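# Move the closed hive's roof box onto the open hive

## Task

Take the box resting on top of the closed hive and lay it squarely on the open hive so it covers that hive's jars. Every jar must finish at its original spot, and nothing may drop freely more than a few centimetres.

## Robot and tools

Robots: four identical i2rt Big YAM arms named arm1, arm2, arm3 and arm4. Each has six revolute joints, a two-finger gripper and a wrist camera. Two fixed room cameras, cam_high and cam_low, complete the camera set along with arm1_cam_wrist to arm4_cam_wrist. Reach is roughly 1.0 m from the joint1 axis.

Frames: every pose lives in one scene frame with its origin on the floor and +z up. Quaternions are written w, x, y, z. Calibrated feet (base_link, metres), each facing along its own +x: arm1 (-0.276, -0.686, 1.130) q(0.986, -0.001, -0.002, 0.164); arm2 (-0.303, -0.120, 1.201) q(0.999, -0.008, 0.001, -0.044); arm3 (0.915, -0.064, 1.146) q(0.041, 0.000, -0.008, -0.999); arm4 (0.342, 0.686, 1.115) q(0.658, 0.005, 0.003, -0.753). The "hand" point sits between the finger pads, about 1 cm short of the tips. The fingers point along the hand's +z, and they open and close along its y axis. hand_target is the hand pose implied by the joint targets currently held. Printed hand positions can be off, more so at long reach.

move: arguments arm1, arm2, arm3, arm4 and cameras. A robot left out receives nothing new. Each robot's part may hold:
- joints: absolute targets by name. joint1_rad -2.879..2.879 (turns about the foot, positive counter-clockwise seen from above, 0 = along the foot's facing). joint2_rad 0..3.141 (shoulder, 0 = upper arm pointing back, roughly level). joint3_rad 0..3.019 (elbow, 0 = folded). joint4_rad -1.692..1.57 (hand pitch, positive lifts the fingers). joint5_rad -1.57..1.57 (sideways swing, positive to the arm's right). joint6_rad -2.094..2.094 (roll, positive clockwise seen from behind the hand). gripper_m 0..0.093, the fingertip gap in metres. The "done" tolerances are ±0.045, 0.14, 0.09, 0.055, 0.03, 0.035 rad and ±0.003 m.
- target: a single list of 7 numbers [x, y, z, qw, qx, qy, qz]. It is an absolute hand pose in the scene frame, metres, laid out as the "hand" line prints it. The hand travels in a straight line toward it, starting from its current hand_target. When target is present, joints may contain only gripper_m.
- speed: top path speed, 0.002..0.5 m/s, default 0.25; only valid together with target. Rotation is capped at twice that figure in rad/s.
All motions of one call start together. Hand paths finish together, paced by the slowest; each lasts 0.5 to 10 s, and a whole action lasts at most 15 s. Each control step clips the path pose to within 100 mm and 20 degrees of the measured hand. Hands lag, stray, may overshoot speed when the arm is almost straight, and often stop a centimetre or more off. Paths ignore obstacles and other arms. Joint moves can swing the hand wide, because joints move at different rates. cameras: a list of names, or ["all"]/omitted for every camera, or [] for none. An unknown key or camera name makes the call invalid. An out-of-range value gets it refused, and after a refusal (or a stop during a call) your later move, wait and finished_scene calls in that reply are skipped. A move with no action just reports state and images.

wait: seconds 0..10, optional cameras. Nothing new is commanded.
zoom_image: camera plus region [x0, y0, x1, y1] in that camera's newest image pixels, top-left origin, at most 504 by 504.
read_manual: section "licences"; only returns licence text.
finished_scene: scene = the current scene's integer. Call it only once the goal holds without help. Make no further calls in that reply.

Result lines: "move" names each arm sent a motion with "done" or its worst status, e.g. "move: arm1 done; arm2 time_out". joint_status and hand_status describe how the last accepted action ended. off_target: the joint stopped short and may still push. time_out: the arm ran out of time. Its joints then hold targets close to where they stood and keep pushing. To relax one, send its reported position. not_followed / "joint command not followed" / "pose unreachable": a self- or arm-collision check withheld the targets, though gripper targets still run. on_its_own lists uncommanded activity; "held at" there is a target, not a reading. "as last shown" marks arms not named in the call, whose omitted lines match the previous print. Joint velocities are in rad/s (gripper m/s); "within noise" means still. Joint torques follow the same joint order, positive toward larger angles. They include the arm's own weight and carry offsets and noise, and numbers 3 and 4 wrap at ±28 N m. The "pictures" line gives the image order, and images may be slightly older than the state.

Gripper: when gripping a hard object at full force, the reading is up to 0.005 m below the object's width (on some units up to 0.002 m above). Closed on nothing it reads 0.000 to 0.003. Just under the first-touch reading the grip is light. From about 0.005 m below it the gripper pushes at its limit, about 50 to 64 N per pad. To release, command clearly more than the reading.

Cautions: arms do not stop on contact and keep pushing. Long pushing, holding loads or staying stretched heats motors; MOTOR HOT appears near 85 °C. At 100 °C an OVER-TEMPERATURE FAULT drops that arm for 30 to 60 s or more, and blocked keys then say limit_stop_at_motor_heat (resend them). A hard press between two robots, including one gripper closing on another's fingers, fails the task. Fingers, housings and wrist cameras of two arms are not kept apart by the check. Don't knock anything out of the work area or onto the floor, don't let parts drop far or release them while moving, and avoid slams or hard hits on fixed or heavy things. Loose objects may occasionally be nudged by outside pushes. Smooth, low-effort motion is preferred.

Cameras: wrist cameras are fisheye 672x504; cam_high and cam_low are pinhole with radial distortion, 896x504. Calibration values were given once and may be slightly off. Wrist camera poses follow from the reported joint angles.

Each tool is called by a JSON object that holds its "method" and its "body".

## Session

{"method": "move", "body": {}}

{"method": "zoom_image", "body": {"camera": "cam_high", "region": [310, 180, 510, 420]}}

{"method": "zoom_image", "body": {"camera": "cam_low", "region": [260, 190, 520, 350]}}

Scene clock: 0.00 s.
Joint torques (N m): no reading
Heat: arm1: hottest joint3_rad 38 °C; arm2: hottest joint2_rad 38 °C; arm3: hottest joint2_rad 37 °C; arm4: hottest joint2_rad 45 °C.
Joint velocities: within noise
arm1.joint_positions: joint1_rad=+0.165 joint2_rad=+0.548 joint3_rad=+1.345 joint4_rad=-1.232 joint5_rad=-0.217 joint6_rad=-0.340 gripper_m=+0.09396
arm1.joint_status: not commanded
arm1.hand: x=-0.1000 y=-0.5475 z=+1.6867 quat_wxyz=(-0.528, +0.393, -0.741, -0.131) (m; scene frame)
arm1.hand_target: x=-0.1029 y=-0.5491 z=+1.6986 quat_wxyz=(-0.539, +0.391, -0.734, -0.131) (m; scene frame)
arm1.hand_status: not commanded
arm2.joint_positions: joint1_rad=+0.846 joint2_rad=+0.537 joint3_rad=+1.332 joint4_rad=-1.274 joint5_rad=+0.017 joint6_rad=-0.402 gripper_m=+0.09396
arm2.joint_status: not commanded
arm2.hand: x=-0.1402 y=+0.0363 z=+1.7392 quat_wxyz=(-0.507, +0.469, -0.719, -0.080) (m; scene frame)
arm2.hand_target: x=-0.1423 y=+0.0344 z=+1.7476 quat_wxyz=(-0.515, +0.466, -0.715, -0.081) (m; scene frame)
arm2.hand_status: not commanded
arm3.joint_positions: joint1_rad=-0.153 joint2_rad=+0.543 joint3_rad=+1.419 joint4_rad=-1.380 joint5_rad=-0.220 joint6_rad=+0.181 gripper_m=+0.09396
arm3.joint_status: not commanded
arm3.hand: x=+0.7213 y=-0.0788 z=+1.7060 quat_wxyz=(-0.129, -0.856, +0.056, +0.498) (m; scene frame)
arm3.hand_target: x=+0.7238 y=-0.0788 z=+1.7172 quat_wxyz=(-0.129, -0.849, +0.054, +0.510) (m; scene frame)
arm3.hand_status: not commanded
arm4.joint_positions: joint1_rad=+0.337 joint2_rad=+0.580 joint3_rad=+1.357 joint4_rad=-1.358 joint5_rad=+0.031 joint6_rad=-0.490 gripper_m=+0.09396
arm4.joint_status: not commanded
arm4.hand: x=+0.3795 y=+0.4625 z=+1.6399 quat_wxyz=(-0.273, -0.382, -0.795, +0.384) (m; scene frame)
arm4.hand_target: x=+0.3789 y=+0.4651 z=+1.6508 quat_wxyz=(-0.280, -0.380, -0.789, +0.393) (m; scene frame)
arm4.hand_status: not commanded
pictures: arm1_cam_wrist, arm2_cam_wrist, arm3_cam_wrist, arm4_cam_wrist, cam_high, cam_low
camera_calibration:
arm1_cam_wrist: T_world_to_cam=[[0.717935, -0.658263, 0.226405, -0.671194], [-0.518785, -0.722822, -0.456498, 0.32259], [0.464147, 0.21028, -0.860436, 1.73569], [0, 0, 0, 1]] pos_world=[-0.156387, -0.573629, 1.79267]
arm2_cam_wrist: T_world_to_cam=[[0.750784, -0.568314, 0.336665, -0.457574], [-0.462424, -0.816155, -0.346491, 0.566671], [0.471686, 0.104457, -0.875557, 1.71317], [0, 0, 0, 1]] pos_world=[-0.202496, 0.0234931, 1.85037]
arm3_cam_wrist: T_world_to_cam=[[-0.0422967, 0.959898, -0.277139, 0.579653], [0.909831, -0.0776075, -0.407658, 0.036436], [-0.412818, -0.269393, -0.870062, 1.88686], [0, 0, 0, 1]] pos_world=[0.770298, -0.0452735, 1.81719]
arm4_cam_wrist: T_world_to_cam=[[-0.811195, -0.420478, 0.406401, -0.165021], [-0.547005, 0.791326, -0.27311, 0.294883], [-0.206759, -0.443848, -0.871923, 1.83841], [0, 0, 0, 1]] pos_world=[0.407546, 0.513237, 1.75055]

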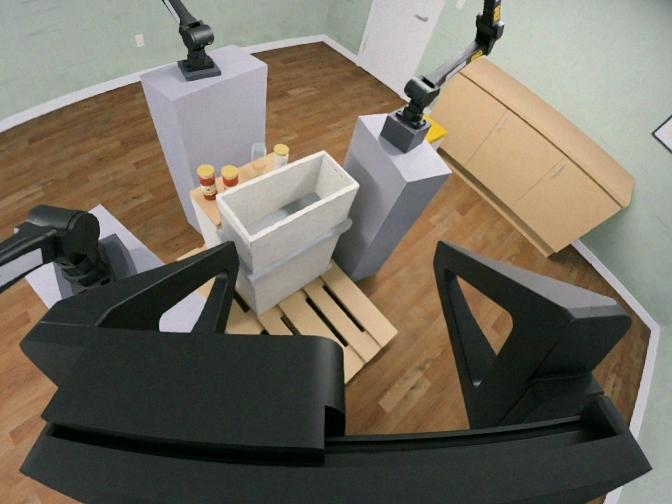

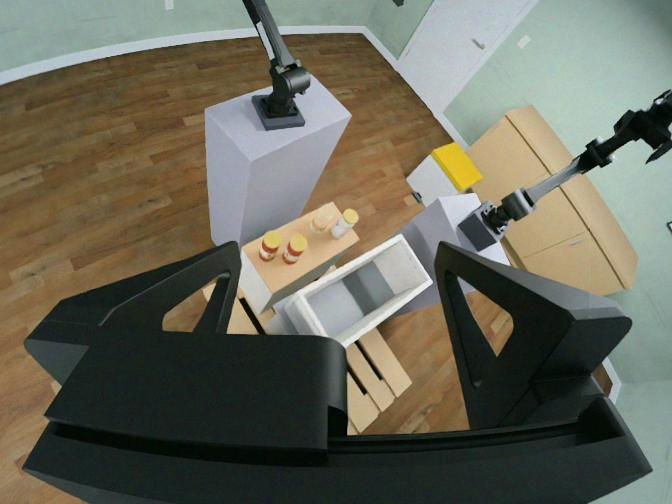

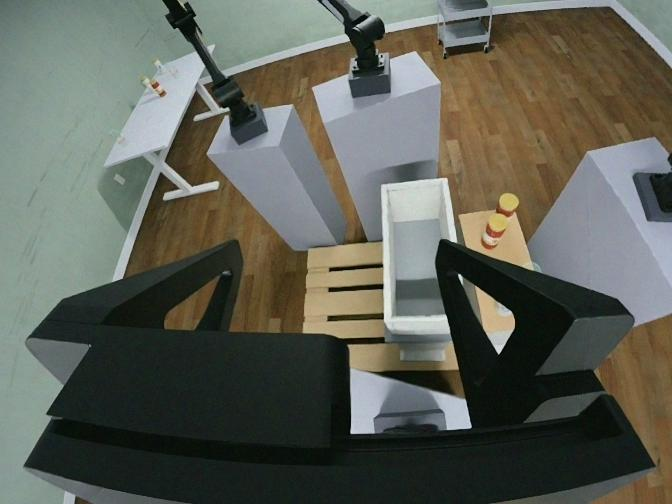

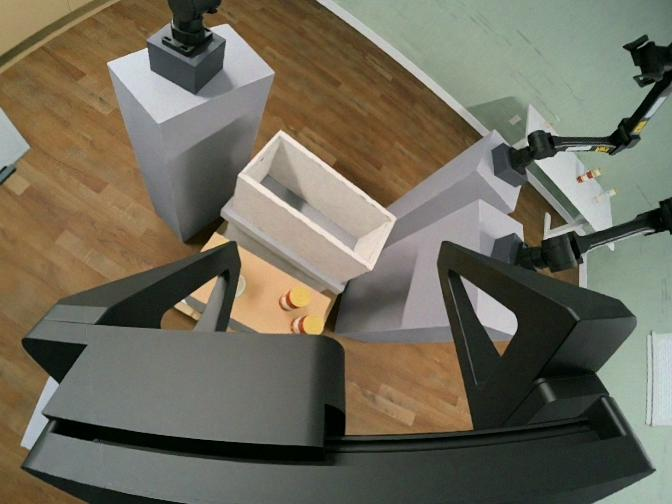

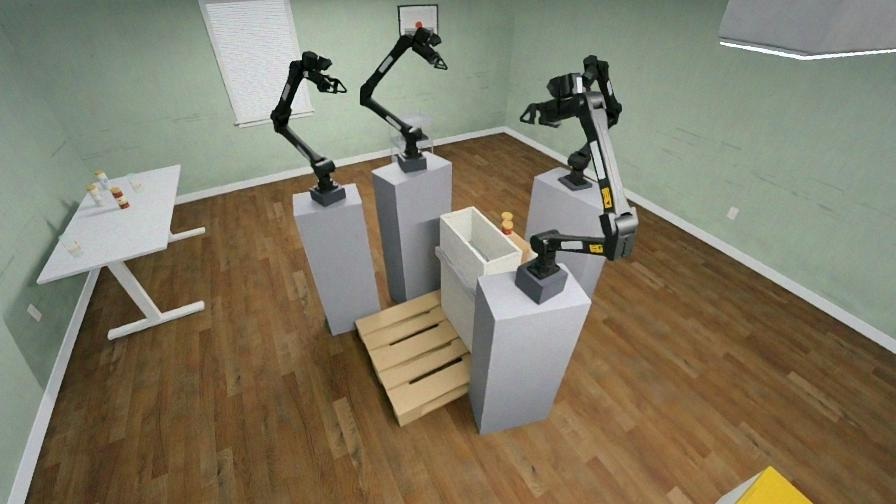

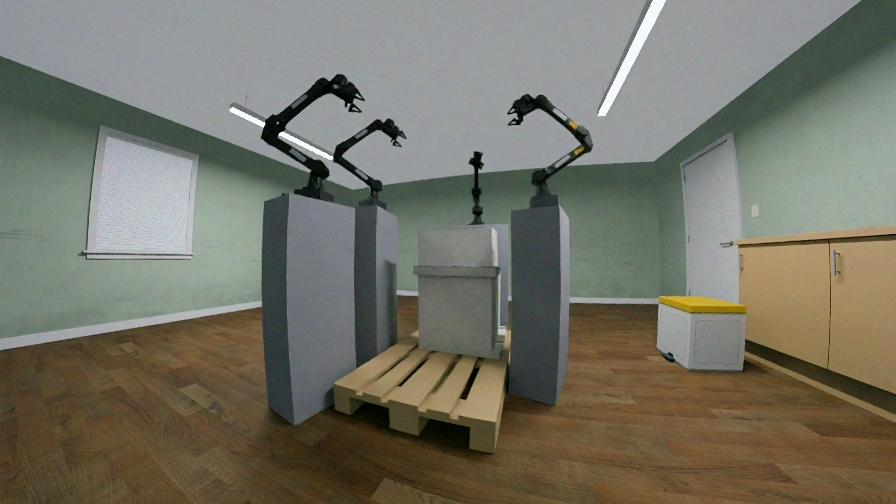

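Scaled by 2.100.

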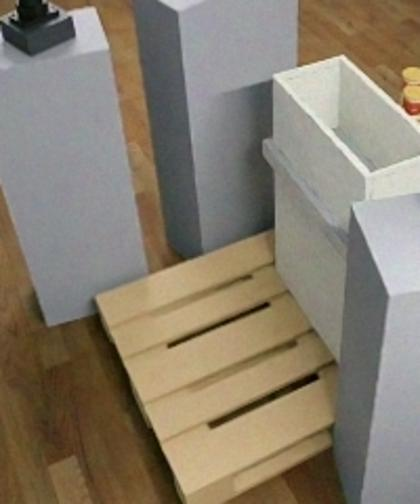

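Scaled by 1.938.

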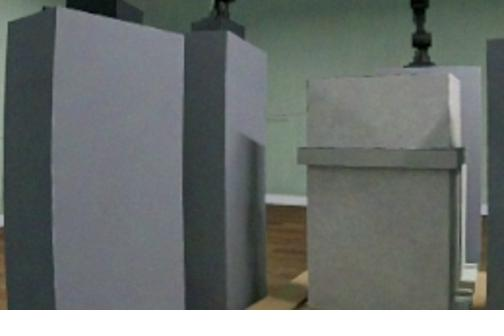

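{"method": "zoom_image", "body": {"camera": "arm1_cam_wrist", "region": [170, 130, 390, 330]}}

{"method": "zoom_image", "body": {"camera": "arm2_cam_wrist", "region": [220, 190, 460, 370]}}

{"method": "zoom_image", "body": {"camera": "arm3_cam_wrist", "region": [360, 160, 580, 370]}}

{"method": "zoom_image", "body": {"camera": "arm4_cam_wrist", "region": [180, 110, 420, 350]}}

Scaled by 2.291 from the camera's 672x504 image, which has a finer 960x720 frame.

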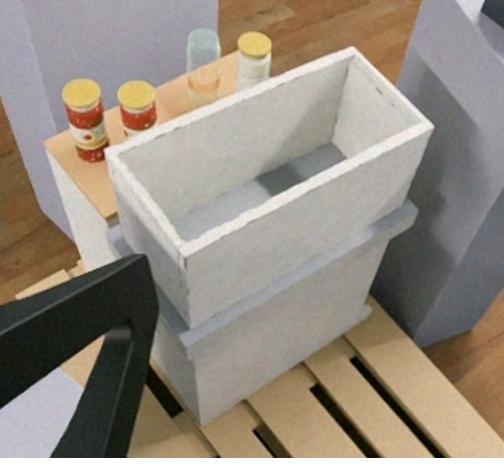

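Scaled by 2.100 from the camera's 672x504 image, which has a finer 960x720 frame.

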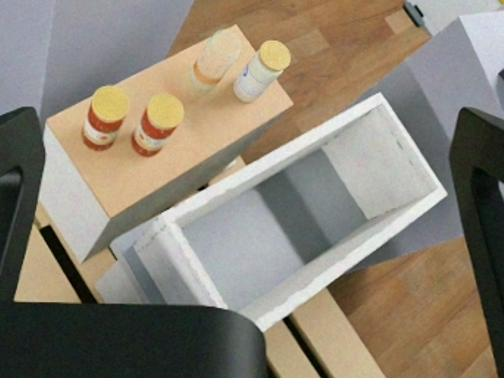

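Scaled by 2.291 from the camera's 672x504 image, which has a finer 960x720 frame.

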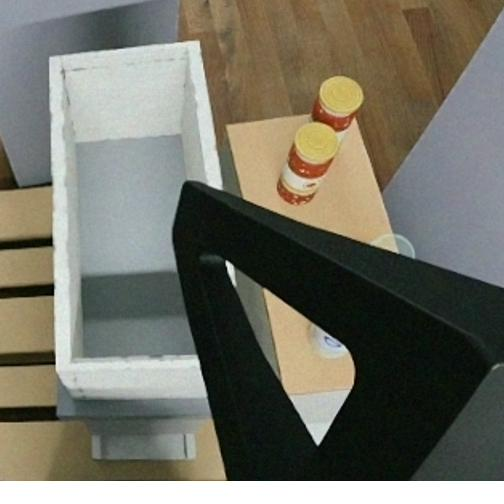

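Scaled by 2.100 from the camera's 672x504 image, which has a finer 960x720 frame.

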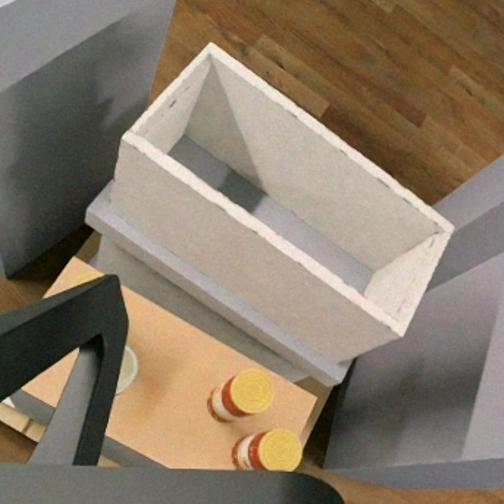

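{"method": "move", "body": {"arm1": {"target":[0.15,-0.48,1.35,0.561,-0.4305,0.4305,0.561],"speed":0.2,"joints":{"gripper_m":0}}, "arm2": {"target":[0.10,-0.05,1.25,0,-0.7071,0.7071,0],"speed":0.2,"joints":{"gripper_m":0.06}}, "arm3": {"target":[0.60,-0.06,1.25,0,-0.7071,0.7071,0],"speed":0.2,"joints":{"gripper_m":0.06}}, "cameras": ["cam_high"]}}

Scene clock: 32.93 s.
Joint torques (N m): arm1=[1.32 -8.53 8.03 1.55 0.38 0.05] | arm2=[-0.5 -10.46 10.89 1.28 -0.08 -0.3] | arm3=[0.32 -7 9.17 0.75 0.07 0.11] | arm4=[-1.03 3.08 10.45 2.25 -0.06 0.04]
Heat: arm1: hottest joint3_rad 42 °C; arm2: hottest joint3_rad 40 °C; arm3: hottest joint3_rad 37 °C; arm4: hottest joint2_rad 42 °C.
move: arm1 off_target; arm2 off_target; arm3 done
Joint velocities: within noise
arm1.joint_positions: joint1_rad=-0.260 joint2_rad=+1.727 joint3_rad=+0.673 joint4_rad=+1.553 joint5_rad=-1.374 joint6_rad=+0.538 gripper_m=+0.00064
arm1.joint_status: all done
arm1.hand: x=+0.1422 y=-0.4860 z=+1.3449 quat_wxyz=(-0.538, +0.440, -0.510, -0.507) (m; scene frame)
arm1.hand_target: x=+0.1495 y=-0.4798 z=+1.3502 quat_wxyz=(-0.543, +0.449, -0.499, -0.505) (m; scene frame)
arm1.hand_status: off_target (0.011 m and 11.4 deg from the pose sent, 0.425 m and 61.8 deg at the start; a joint's target at an end of its range on 29 of 160 steps)
arm2.joint_positions: joint1_rad=+0.258 joint2_rad=+1.544 joint3_rad=+0.951 joint4_rad=-0.995 joint5_rad=-0.017 joint6_rad=-1.390 gripper_m=+0.06007
arm2.joint_status: all done
arm2.hand: x=+0.0831 y=-0.0505 z=+1.2486 quat_wxyz=(+0.009, +0.703, -0.711, -0.007) (m; scene frame)
arm2.hand_target: x=+0.0996 y=-0.0501 z=+1.2503 quat_wxyz=(+0.000, +0.707, -0.707, +0.000) (m; scene frame)
arm2.hand_status: off_target (0.017 m and 1.5 deg from the pose sent, 0.552 m and 65.8 deg at the start)
arm3.joint_positions: joint1_rad=-0.070 joint2_rad=+1.240 joint3_rad=+0.813 joint4_rad=-1.149 joint5_rad=+0.019 joint6_rad=+1.556 gripper_m=+0.06012
arm3.joint_status: all done
arm3.hand: x=+0.6056 y=-0.0627 z=+1.2502 quat_wxyz=(+0.003, -0.717, +0.697, -0.002) (m; scene frame)
arm3.hand_target: x=+0.6001 y=-0.0600 z=+1.2501 quat_wxyz=(+0.000, -0.707, +0.707, +0.000) (m; scene frame)
arm3.hand_status: done (0.006 m and 1.6 deg from the pose sent, 0.472 m and 99.7 deg at the start)
arm4: as last shown
pictures: cam_high

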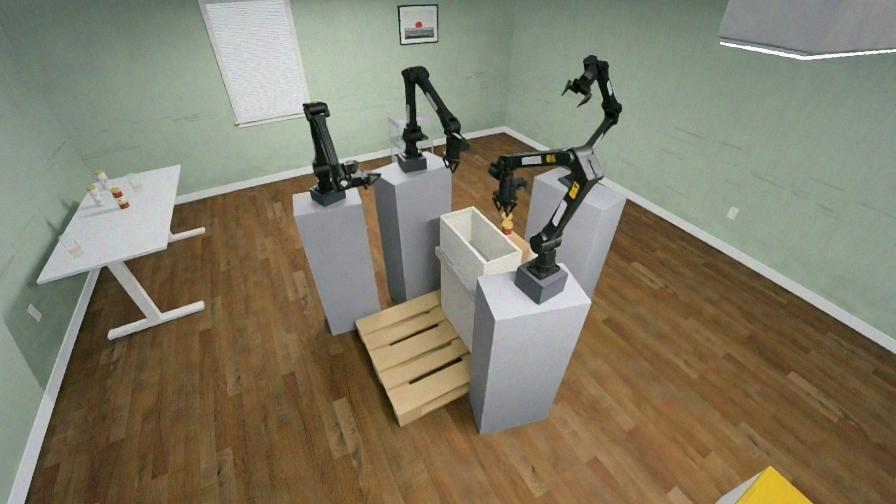

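{"method": "move", "body": {"arm1": {"target":[0.34,-0.36,0.97,0.513,-0.4867,0.4867,0.513],"speed":0.15}, "arm2": {"target":[0.105,-0.045,1.10,0,-0.7071,0.7071,0],"speed":0.12}, "arm3": {"target":[0.60,-0.055,1.10,0,-0.7071,0.7071,0],"speed":0.12}}}

Scene clock: 41.00 s.
Joint torques (N m): arm1=[1.26 -17.9 7.12 0.61 0.19 -0.13] | arm2=[0.44 -12.34 5.53 1.37 -0.11 -0.13] | arm3=[0.38 -8.7 5.86 0.76 0.07 -0.14] | arm4=[-1.67 3.37 10.44 2.11 -0.03 0.03]
Heat: arm1: hottest joint3_rad 42 °C; arm2: hottest joint3_rad 41 °C; arm3: hottest joint3_rad 37 °C; arm4: hottest joint2_rad 42 °C.
move: arm1 off_target; arm2 off_target; arm3 done
Joint velocities: within noise
arm1.joint_positions: joint1_rad=-0.098 joint2_rad=+2.859 joint3_rad=+1.700 joint4_rad=+1.381 joint5_rad=-1.322 joint6_rad=+0.224 gripper_m=+0.00064
arm1.joint_status: not commanded
arm1.hand: x=+0.3398 y=-0.3684 z=+0.9781 quat_wxyz=(-0.515, +0.482, -0.491, -0.512) (m; scene frame)
arm1.hand_target: x=+0.3395 y=-0.3603 z=+0.9702 quat_wxyz=(-0.513, +0.487, -0.487, -0.513) (m; scene frame)
arm1.hand_status: off_target (0.012 m and 0.7 deg from the pose sent, 0.442 m and 6.6 deg at the start; a joint's target at an end of its range on 41 of 116 steps)
arm2.joint_positions: joint1_rad=+0.258 joint2_rad=+1.860 joint3_rad=+0.900 joint4_rad=-0.588 joint5_rad=-0.017 joint6_rad=-1.390 gripper_m=+0.06007
arm2.joint_status: not commanded
arm2.hand: x=+0.1097 y=-0.0481 z=+1.1119 quat_wxyz=(-0.007, +0.703, -0.711, +0.004) (m; scene frame)
arm2.hand_target: x=+0.1047 y=-0.0451 z=+1.1004 quat_wxyz=(+0.000, +0.707, -0.707, +0.000) (m; scene frame)
arm2.hand_status: off_target (0.013 m and 1.1 deg from the pose sent, 0.150 m and 1.5 deg at the start)
arm3.joint_positions: joint1_rad=-0.093 joint2_rad=+1.551 joint3_rad=+0.629 joint4_rad=-0.644 joint5_rad=+0.019 joint6_rad=+1.556 gripper_m=+0.06012
arm3.joint_status: not commanded
arm3.hand: x=+0.6012 y=-0.0579 z=+1.1038 quat_wxyz=(+0.000, -0.709, +0.706, +0.002) (m; scene frame)
arm3.hand_target: x=+0.6001 y=-0.0550 z=+1.1000 quat_wxyz=(+0.000, -0.707, +0.707, +0.000) (m; scene frame)
arm3.hand_status: done (0.005 m and 0.3 deg from the pose sent, 0.150 m and 1.7 deg at the start)
arm4: as last shown
pictures: arm1_cam_wrist, arm2_cam_wrist, arm3_cam_wrist, arm4_cam_wrist, cam_high, cam_low
camera_calibration:
arm1_cam_wrist: T_world_to_cam=[[0.999845, -0.0175123, -0.00187568, -0.345087], [-0.011408, -0.562799, -0.826515, 0.605131], [0.0134185, 0.826408, -0.562912, 0.973326], [0, 0, 0, 1]] pos_world=[0.338877, -0.46984, 1.0474]
arm2_cam_wrist: T_world_to_cam=[[0.998944, -0.0417322, 0.0192122, -0.130978], [-0.0447015, -0.786373, 0.616133, -0.718717], [-0.0106046, -0.616341, -0.787408, 0.975083], [0, 0, 0, 1]] pos_world=[0.109052, 0.0303388, 1.21313]
arm3_cam_wrist: T_world_to_cam=[[0.999892, 0.00888605, -0.0117408, -0.587004], [0.0140619, -0.812762, 0.582426, -0.694996], [-0.00436697, -0.582528, -0.812799, 0.992136], [0, 0, 0, 1]] pos_world=[0.601046, 0.0182967, 1.2043]
arm4_cam_wrist: T_world_to_cam=[[-0.811195, -0.420478, 0.406401, -0.165021], [-0.547005, 0.791326, -0.27311, 0.294883], [-0.206759, -0.443848, -0.871923, 1.83841], [0, 0, 0, 1]] pos_world=[0.407546, 0.513237, 1.75055]

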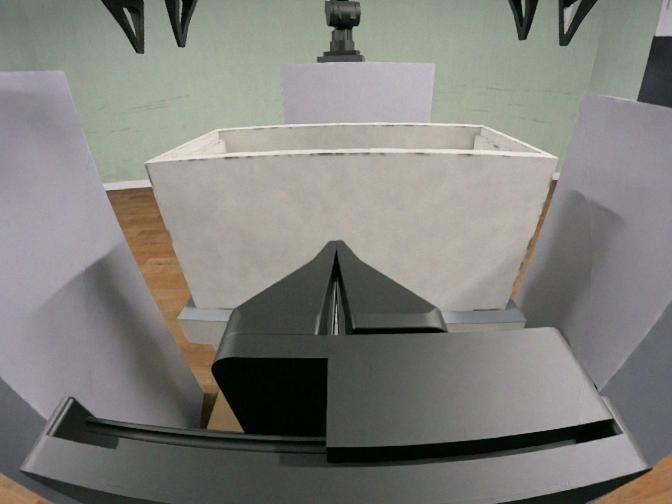

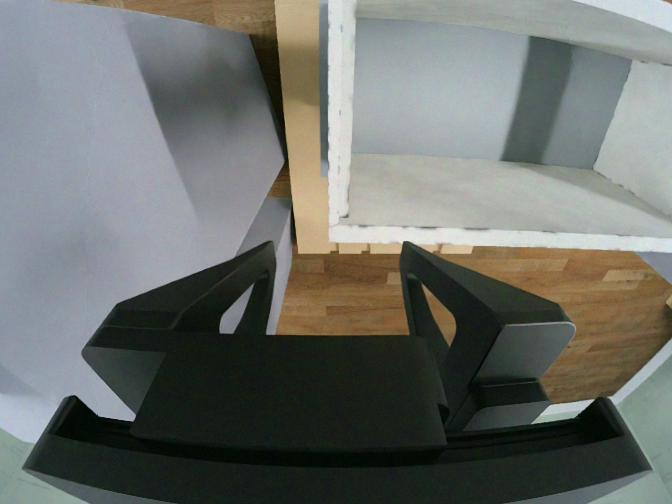

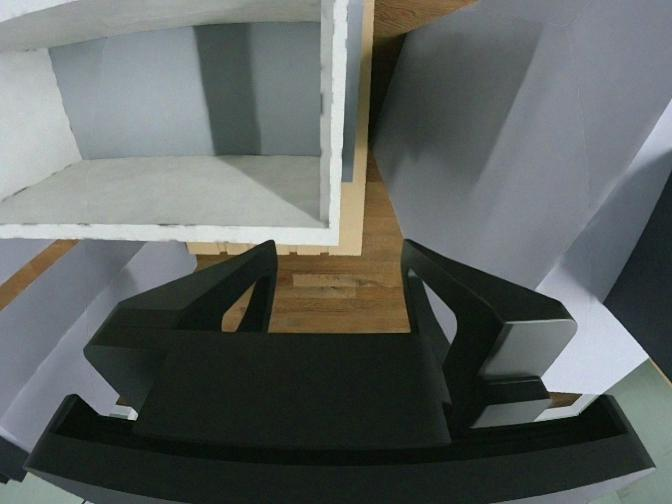

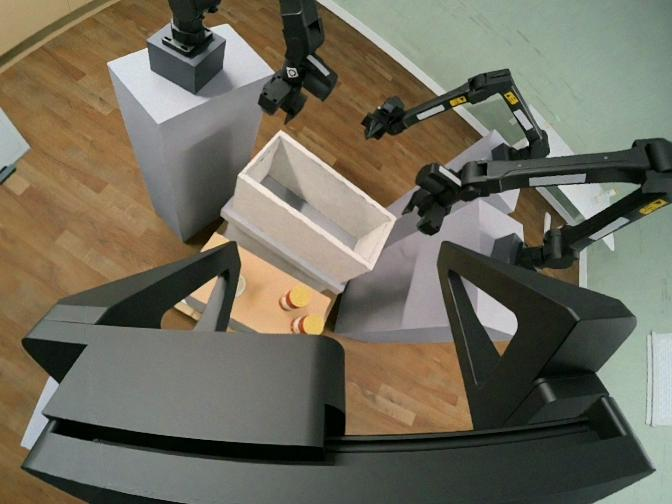

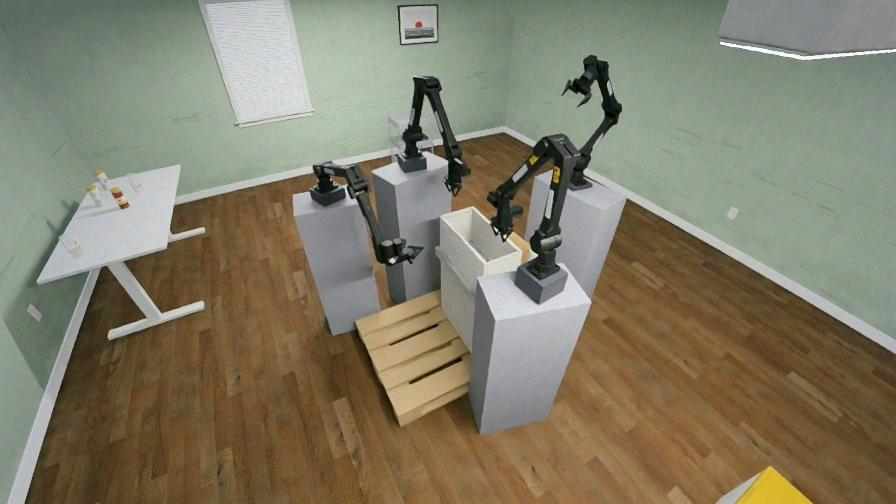

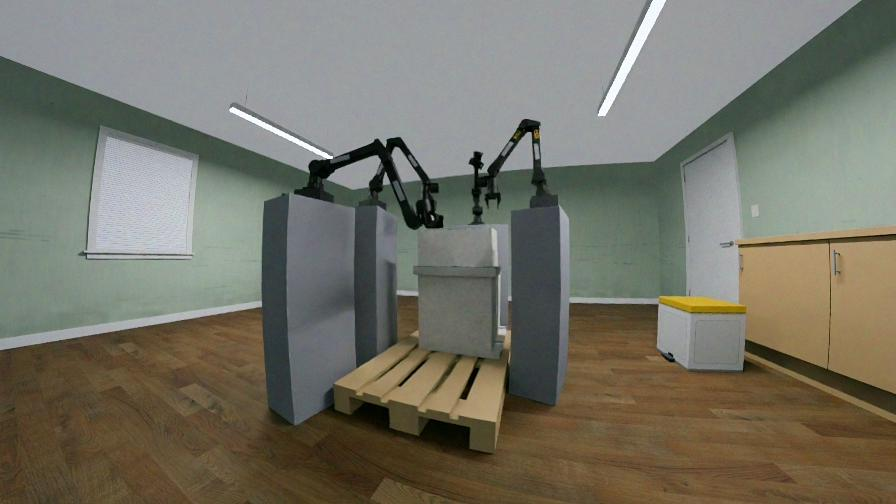

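{"method": "move", "body": {"arm2": {"target":[0.107,-0.047,0.98,0,-0.7071,0.7071,0],"speed":0.1,"joints":{"gripper_m":0.05}}, "arm3": {"target":[0.596,-0.047,0.98,0,-0.7071,0.7071,0],"speed":0.1,"joints":{"gripper_m":0.05}}, "cameras": ["arm1_cam_wrist","arm2_cam_wrist","arm3_cam_wrist"]}}

Scene clock: 52.10 s.
Joint torques (N m): arm1=[1.26 -17.9 7.13 0.65 0.19 -0.1] | arm2=[0.44 -13.92 4.67 1.31 -0.09 -0.15] | arm3=[0.32 -11.34 3.56 0.75 0.08 -0.25] | arm4=[-0.85 3.72 10.47 2.15 -0.02 0.04]
Heat: arm1: hottest joint3_rad 41 °C; arm2: hottest joint3_rad 39 °C; arm3: hottest joint3_rad 37 °C; arm4: hottest joint2_rad 42 °C.
move: arm2 off_target; arm3 done
Joint velocities: within noise
arm1, arm4: as last shown
arm1.hand: x=+0.3398 y=-0.3684 z=+0.9780 quat_wxyz=(-0.515, +0.482, -0.490, -0.511) (m; scene frame)
arm2.joint_positions: joint1_rad=+0.258 joint2_rad=+2.182 joint3_rad=+0.927 joint4_rad=-0.310 joint5_rad=-0.017 joint6_rad=-1.390 gripper_m=+0.05007
arm2.joint_status: all done
arm2.hand: x=+0.1049 y=-0.0508 z=+0.9897 quat_wxyz=(-0.001, +0.703, -0.711, -0.001) (m; scene frame)
arm2.hand_target: x=+0.1066 y=-0.0471 z=+0.9802 quat_wxyz=(+0.000, +0.707, -0.707, +0.000) (m; scene frame)
arm2.hand_status: off_target (0.011 m and 0.6 deg from the pose sent, 0.132 m and 1.1 deg at the start)
arm3.joint_positions: joint1_rad=-0.124 joint2_rad=+1.951 joint3_rad=+0.616 joint4_rad=-0.243 joint5_rad=+0.019 joint6_rad=+1.537 gripper_m=+0.05012
arm3.joint_status: all done
arm3.hand: x=+0.6030 y=-0.0502 z=+0.9831 quat_wxyz=(+0.004, -0.705, +0.710, -0.003) (m; scene frame)
arm3.hand_target: x=+0.5960 y=-0.0470 z=+0.9802 quat_wxyz=(+0.000, -0.707, +0.707, +0.000) (m; scene frame)
arm3.hand_status: done (0.008 m and 0.7 deg from the pose sent, 0.124 m and 0.3 deg at the start)
pictures: arm1_cam_wrist, arm2_cam_wrist, arm3_cam_wrist
camera_calibration:
arm1_cam_wrist: T_world_to_cam=[[0.999845, -0.0175178, -0.00151388, -0.34547], [-0.0111132, -0.562872, -0.82647, 0.60495], [0.0136258, 0.826359, -0.562979, 0.973303], [0, 0, 0, 1]] pos_world=[0.338877, -0.46984, 1.0474]
arm2_cam_wrist: T_world_to_cam=[[0.999115, -0.0419445, 0.00317471, -0.108072], [-0.0349067, -0.784626, 0.618986, -0.649457], [-0.0234721, -0.618548, -0.785396, 0.876337], [0, 0, 0, 1]] pos_world=[0.105876, 0.0279428, 1.09062]
arm3_cam_wrist: T_world_to_cam=[[0.999997, -0.00227676, 0.000641637, -0.603072], [-0.00222412, -0.812648, 0.582751, -0.609022], [-0.000805357, -0.582751, -0.81265, 0.896082], [0, 0, 0, 1]] pos_world=[0.602438, 0.0258987, 1.0835]

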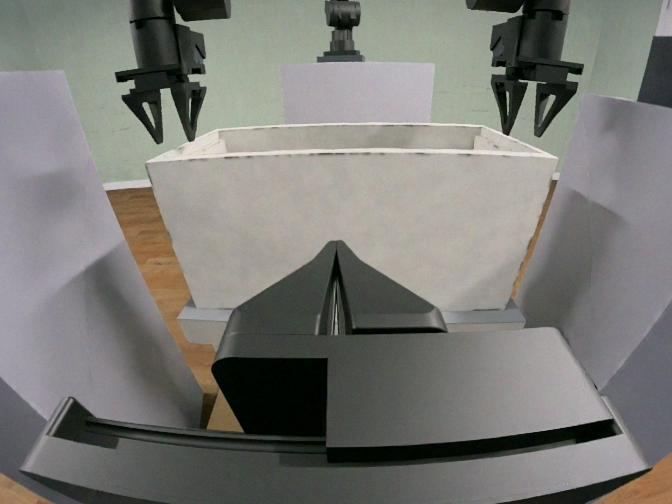

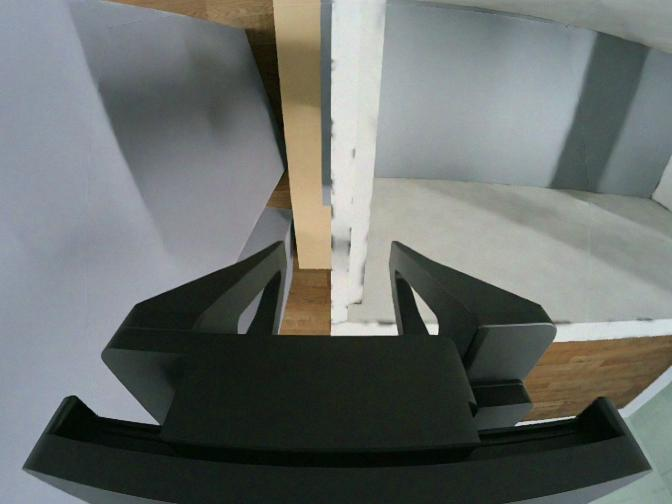

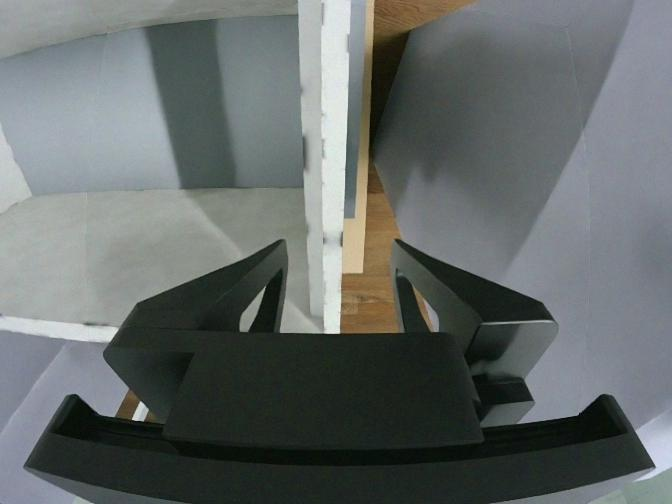

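{"method": "move", "body": {"arm2": {"target":[0.110,-0.052,0.90,0,-0.7071,0.7071,0],"speed":0.06}, "arm3": {"target":[0.593,-0.052,0.905,0,-0.7071,0.7071,0],"speed":0.06}, "cameras": ["arm1_cam_wrist","arm2_cam_wrist","arm3_cam_wrist"]}}

Scene clock: 58.07 s.
Joint torques (N m): arm1=[1.26 -17.96 7.12 0.68 0.19 -0.1] | arm2=[-0.26 -14.51 3.08 1.46 -0.11 -0.25] | arm3=[1.38 -12.69 1.24 0.8 0.07 -0.13] | arm4=[-1.08 3.6 10.4 2.24 -0.06 -0.01]
Heat: arm1: hottest joint3_rad 41 °C; arm2: hottest joint3_rad 39 °C; arm3: hottest joint3_rad 37 °C; arm4: hottest joint3_rad 43 °C.
move: arm2 off_target; arm3 done
Joint velocities: within noise
arm1, arm4: as last shown
arm2.joint_positions: joint1_rad=+0.258 joint2_rad=+2.401 joint3_rad=+1.023 joint4_rad=-0.180 joint5_rad=-0.017 joint6_rad=-1.390 gripper_m=+0.05007
arm2.joint_status: not commanded
arm2.hand: x=+0.1127 y=-0.0507 z=+0.9117 quat_wxyz=(-0.003, +0.703, -0.711, +0.001) (m; scene frame)
arm2.hand_target: x=+0.1099 y=-0.0520 z=+0.9004 quat_wxyz=(+0.000, +0.707, -0.707, +0.000) (m; scene frame)
arm2.hand_status: off_target (0.012 m and 0.7 deg from the pose sent, 0.090 m and 0.6 deg at the start)
arm3.joint_positions: joint1_rad=-0.124 joint2_rad=+2.211 joint3_rad=+0.689 joint4_rad=-0.048 joint5_rad=+0.019 joint6_rad=+1.536 gripper_m=+0.05011
arm3.joint_status: not commanded
arm3.hand: x=+0.5944 y=-0.0511 z=+0.9097 quat_wxyz=(+0.001, -0.705, +0.710, +0.000) (m; scene frame)
arm3.hand_target: x=+0.5932 y=-0.0520 z=+0.9051 quat_wxyz=(+0.000, -0.707, +0.707, +0.000) (m; scene frame)
arm3.hand_status: done (0.005 m and 0.4 deg from the pose sent, 0.079 m and 0.7 deg at the start)
pictures: arm1_cam_wrist, arm2_cam_wrist, arm3_cam_wrist
camera_calibration:
arm1_cam_wrist: T_world_to_cam=[[0.999845, -0.0175178, -0.00151388, -0.34547], [-0.0111132, -0.562872, -0.82647, 0.60495], [0.0136258, 0.826359, -0.562979, 0.973303], [0, 0, 0, 1]] pos_world=[0.338877, -0.46984, 1.0474]
arm2_cam_wrist: T_world_to_cam=[[0.999084, -0.0418065, 0.00916926, -0.120981], [-0.0385316, -0.785294, 0.617923, -0.59949], [-0.0186327, -0.61771, -0.786185, 0.815553], [0, 0, 0, 1]] pos_world=[0.112967, 0.0279413, 1.01272]
arm3_cam_wrist: T_world_to_cam=[[0.999971, -0.00213359, -0.00735772, -0.587141], [0.0025518, -0.81282, 0.58251, -0.569649], [-0.00722334, -0.582512, -0.81279, 0.839936], [0, 0, 0, 1]] pos_world=[0.594644, 0.0249985, 1.0102]

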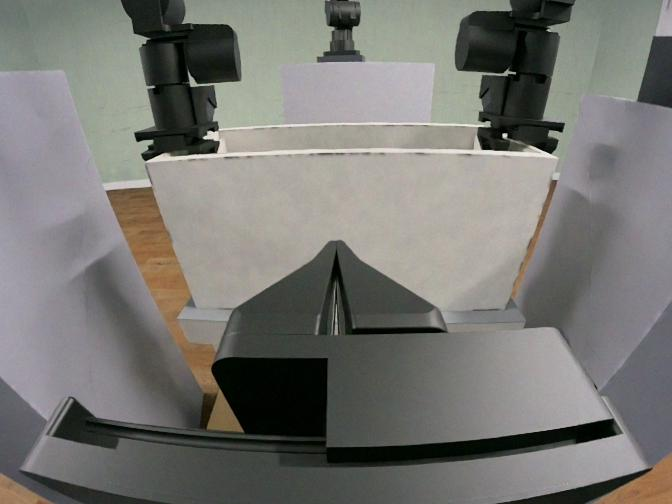

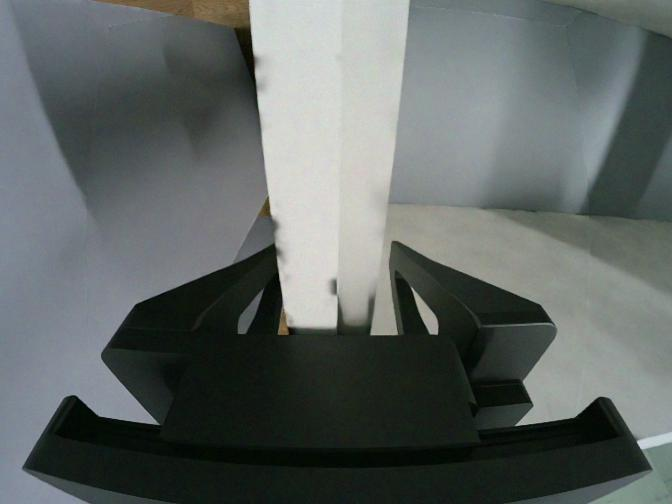

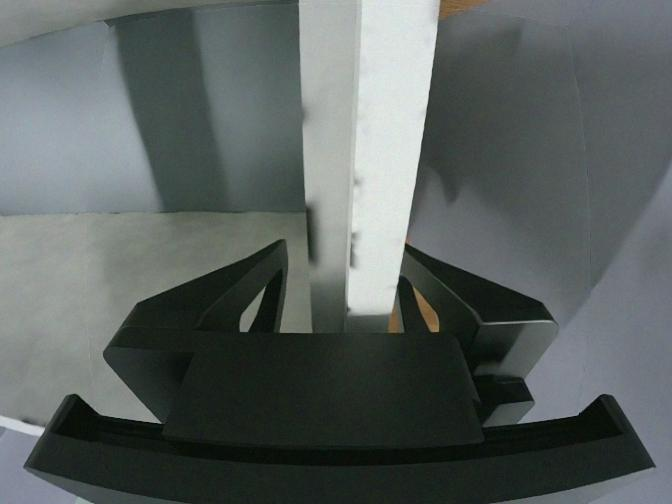

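{"method": "move", "body": {"arm2": {"target":[0.104,-0.052,0.90,0,-0.7071,0.7071,0],"speed":0.03}, "arm3": {"target":[0.602,-0.052,0.905,0,-0.7071,0.7071,0],"speed":0.03}, "cameras": ["arm2_cam_wrist","arm3_cam_wrist"]}}

Scene clock: 62.13 s.
Joint torques (N m): arm1=[1.38 -17.9 7.12 0.66 0.19 -0.1] | arm2=[-0.03 -14.8 1.77 1.4 -0.11 -0.22] | arm3=[1.32 -12.63 0.18 0.83 0.07 -0.14] | arm4=[-1.38 2.73 10.52 2.26 -0.06 0.03]
Heat: arm1: hottest joint3_rad 41 °C; arm2: hottest joint3_rad 38 °C; arm3: hottest joint2_rad 36 °C; arm4: hottest joint3_rad 43 °C.
move: arm2 off_target; arm3 done
Joint velocities: within noise
arm1, arm4: as last shown
arm1.hand_target: x=+0.3395 y=-0.3603 z=+0.9702 quat_wxyz=(-0.513, +0.486, -0.487, -0.513) (m; scene frame)
arm2.joint_positions: joint1_rad=+0.258 joint2_rad=+2.401 joint3_rad=+1.023 joint4_rad=-0.166 joint5_rad=-0.017 joint6_rad=-1.390 gripper_m=+0.05007
arm2.joint_status: not commanded
arm2.hand: x=+0.1159 y=-0.0501 z=+0.9117 quat_wxyz=(-0.009, +0.703, -0.711, +0.005) (m; scene frame)
arm2.hand_target: x=+0.1040 y=-0.0520 z=+0.9006 quat_wxyz=(+0.000, +0.707, -0.707, +0.000) (m; scene frame)
arm2.hand_status: off_target (0.017 m and 1.3 deg from the pose sent, 0.014 m and 0.7 deg at the start)
arm3.joint_positions: joint1_rad=-0.124 joint2_rad=+2.211 joint3_rad=+0.676 joint4_rad=-0.026 joint5_rad=+0.019 joint6_rad=+1.536 gripper_m=+0.05011
arm3.joint_status: not commanded
arm3.hand: x=+0.5970 y=-0.0512 z=+0.9095 quat_wxyz=(-0.002, -0.705, +0.710, +0.004) (m; scene frame)
arm3.hand_target: x=+0.6020 y=-0.0520 z=+0.9052 quat_wxyz=(+0.000, -0.707, +0.707, +0.000) (m; scene frame)
arm3.hand_status: done (0.007 m and 0.6 deg from the pose sent, 0.009 m and 0.4 deg at the start)
pictures: arm2_cam_wrist, arm3_cam_wrist
camera_calibration:
arm2_cam_wrist: T_world_to_cam=[[0.998884, -0.0416791, 0.0222104, -0.13604], [-0.046513, -0.786693, 0.61559, -0.595993], [-0.00818446, -0.615936, -0.787754, 0.816273], [0, 0, 0, 1]] pos_world=[0.114848, 0.0282381, 1.01293]
arm3_cam_wrist: T_world_to_cam=[[0.999855, -0.00223709, -0.0169019, -0.580938], [0.00802206, -0.813029, 0.582168, -0.572545], [-0.0150441, -0.582219, -0.812893, 0.844517], [0, 0, 0, 1]] pos_world=[0.598152, 0.0248982, 1.01]

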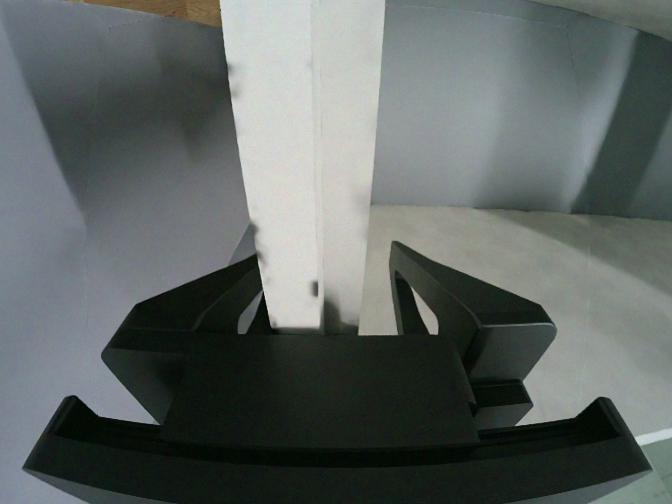

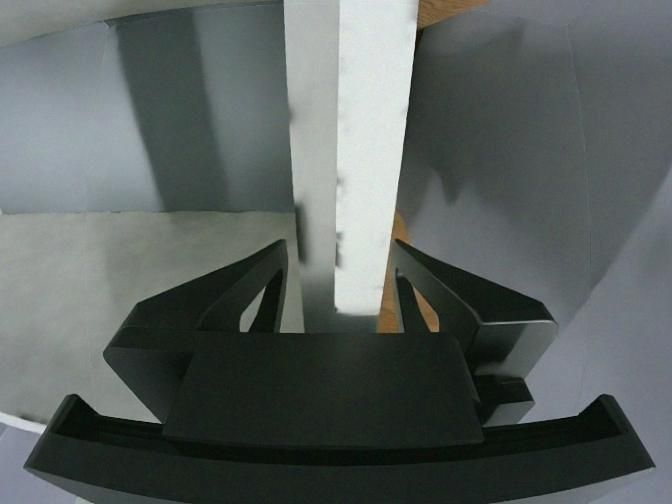

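{"method": "move", "body": {"arm2": {"target":[0.090,-0.053,0.902,0,-0.7071,0.7071,0],"speed":0.03}, "arm3": {"target":[0.607,-0.053,0.905,0,-0.7071,0.7071,0],"speed":0.03}, "cameras": ["arm2_cam_wrist","arm3_cam_wrist"]}}

Scene clock: 64.77 s.
Joint torques (N m): arm1=[1.2 -17.9 7.15 0.66 0.19 -0.1] | arm2=[0.09 -15.33 1.48 1.54 -0.11 -0.18] | arm3=[1.49 -12.51 -0.01 0.81 0.07 -0.12] | arm4=[-1.14 3.43 10.45 2.03 -0.06 -0.02]
Heat: arm1: hottest joint3_rad 40 °C; arm2: hottest joint3_rad 38 °C; arm3: hottest joint2_rad 36 °C; arm4: hottest joint3_rad 43 °C.
move: arm2 off_target; arm3 done
Joint velocities: within noise
arm1, arm4: as last shown
arm2.joint_positions: joint1_rad=+0.258 joint2_rad=+2.401 joint3_rad=+0.980 joint4_rad=-0.134 joint5_rad=-0.017 joint6_rad=-1.390 gripper_m=+0.05007
arm2.joint_status: not commanded
arm2.hand: x=+0.0978 y=-0.0533 z=+0.9090 quat_wxyz=(-0.005, +0.703, -0.711, +0.002) (m; scene frame)
arm2.hand_target: x=+0.0901 y=-0.0531 z=+0.9023 quat_wxyz=(+0.000, +0.707, -0.707, +0.000) (m; scene frame)
arm2.hand_status: off_target (0.011 m and 0.8 deg from the pose sent, 0.028 m and 1.3 deg at the start)
arm3.joint_positions: joint1_rad=-0.124 joint2_rad=+2.211 joint3_rad=+0.664 joint4_rad=-0.013 joint5_rad=+0.019 joint6_rad=+1.536 gripper_m=+0.05011
arm3.joint_status: not commanded
arm3.hand: x=+0.6017 y=-0.0514 z=+0.9094 quat_wxyz=(-0.002, -0.705, +0.710, +0.004) (m; scene frame)
arm3.hand_target: x=+0.6071 y=-0.0530 z=+0.9052 quat_wxyz=(+0.000, -0.707, +0.707, +0.000) (m; scene frame)
arm3.hand_status: done (0.007 m and 0.7 deg from the pose sent, 0.011 m and 0.6 deg at the start)
pictures: arm2_cam_wrist, arm3_cam_wrist
camera_calibration:
arm2_cam_wrist: T_world_to_cam=[[0.999046, -0.0418074, 0.0126014, -0.109342], [-0.0406571, -0.785381, 0.617676, -0.600131], [-0.0159266, -0.617599, -0.786332, 0.811439], [0, 0, 0, 1]] pos_world=[0.097762, 0.0252411, 1.01012]
arm3_cam_wrist: T_world_to_cam=[[0.999848, -0.00225054, -0.0172623, -0.585372], [0.00821967, -0.813078, 0.582096, -0.572734], [-0.0153456, -0.58215, -0.812937, 0.844615], [0, 0, 0, 1]] pos_world=[0.602952, 0.0246981, 1.0099]

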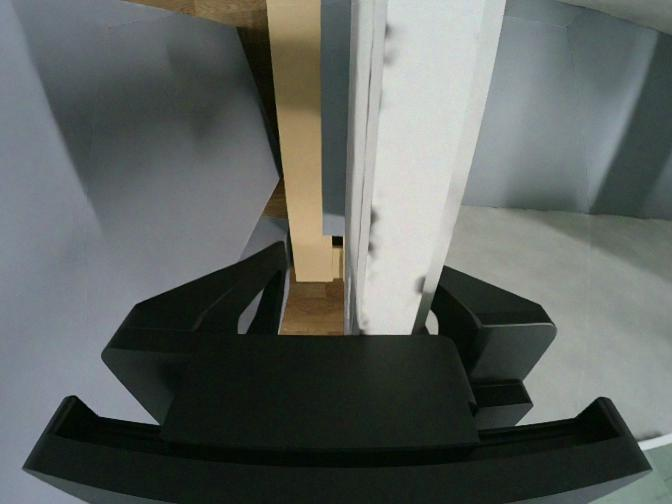

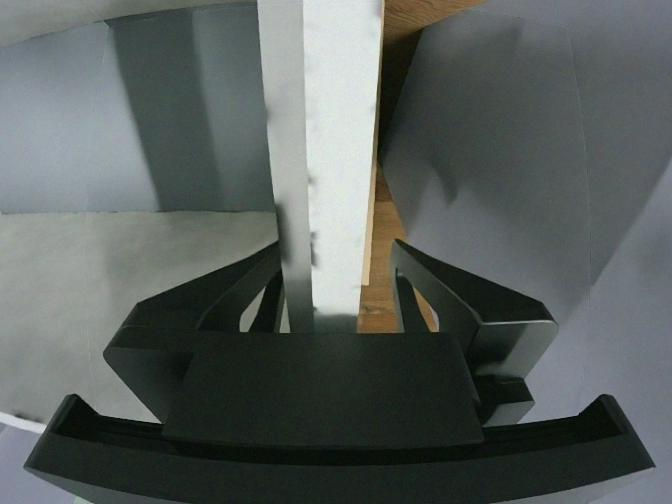

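{"method": "move", "body": {"arm2": {"target":[0.105,-0.053,0.902,0,-0.7071,0.7071,0],"speed":0.03}, "cameras": ["arm2_cam_wrist"]}}

Scene clock: 72.10 s.
Joint torques (N m): arm1=[1.26 -17.96 7.12 0.66 0.19 -0.1] | arm2=[-0.5 -15.33 2.99 0.28 -0.11 -0.23] | arm3=[1.55 -12.51 0.03 0.79 0.07 -0.12] | arm4=[-1.38 3.66 10.45 2.37 -0.06 0.06]
Heat: arm1: hottest joint3_rad 40 °C; arm2: hottest joint2_rad 37 °C; arm3: hottest joint2_rad 36 °C; arm4: hottest joint3_rad 44 °C.
move: arm2 off_target
Joint velocities: within noise
arm1.joint_positions: joint1_rad=-0.098 joint2_rad=+2.859 joint3_rad=+1.700 joint4_rad=+1.381 joint5_rad=-1.322 joint6_rad=+0.223 gripper_m=+0.00064
arm1.joint_status: not commanded
arm1.hand: x=+0.3398 y=-0.3684 z=+0.9780 quat_wxyz=(-0.515, +0.483, -0.490, -0.511) (m; scene frame)
arm1.hand_target: x=+0.3395 y=-0.3603 z=+0.9702 quat_wxyz=(-0.513, +0.487, -0.487, -0.513) (m; scene frame)
arm1.hand_status: not commanded
arm2.joint_positions: joint1_rad=+0.258 joint2_rad=+2.401 joint3_rad=+1.007 joint4_rad=-0.144 joint5_rad=-0.017 joint6_rad=-1.390 gripper_m=+0.05007
arm2.joint_status: not commanded
arm2.hand: x=+0.1118 y=-0.0509 z=+0.9107 quat_wxyz=(-0.011, +0.703, -0.711, +0.007) (m; scene frame)
arm2.hand_target: x=+0.1049 y=-0.0530 z=+0.9023 quat_wxyz=(+0.000, +0.707, -0.707, +0.000) (m; scene frame)
arm2.hand_status: off_target (0.011 m and 1.6 deg from the pose sent, 0.010 m and 0.8 deg at the start)
arm3, arm4: as last shown
arm3.joint_positions: joint1_rad=-0.124 joint2_rad=+2.211 joint3_rad=+0.663 joint4_rad=-0.013 joint5_rad=+0.019 joint6_rad=+1.536 gripper_m=+0.05011
arm3.hand: x=+0.6019 y=-0.0514 z=+0.9094 quat_wxyz=(-0.002, -0.705, +0.710, +0.004) (m; scene frame)
pictures: arm2_cam_wrist
camera_calibration:
arm2_cam_wrist: T_world_to_cam=[[0.998712, -0.0416344, 0.0289957, -0.138195], [-0.0506609, -0.787185, 0.614632, -0.59479], [-0.00276482, -0.615309, -0.788281, 0.814875], [0, 0, 0, 1]] pos_world=[0.110138, 0.027437, 1.01193]

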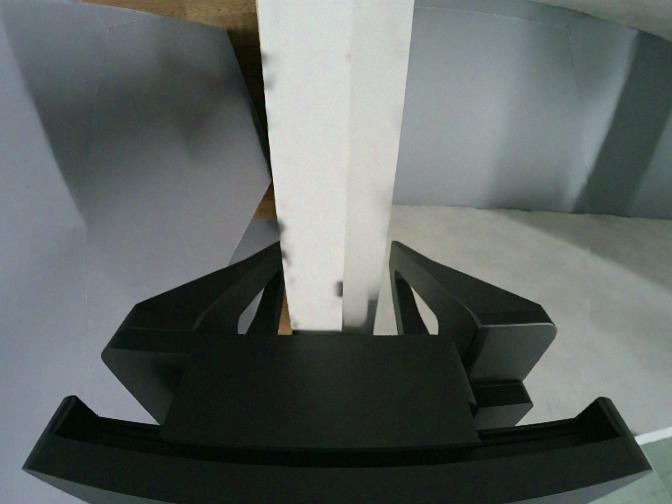

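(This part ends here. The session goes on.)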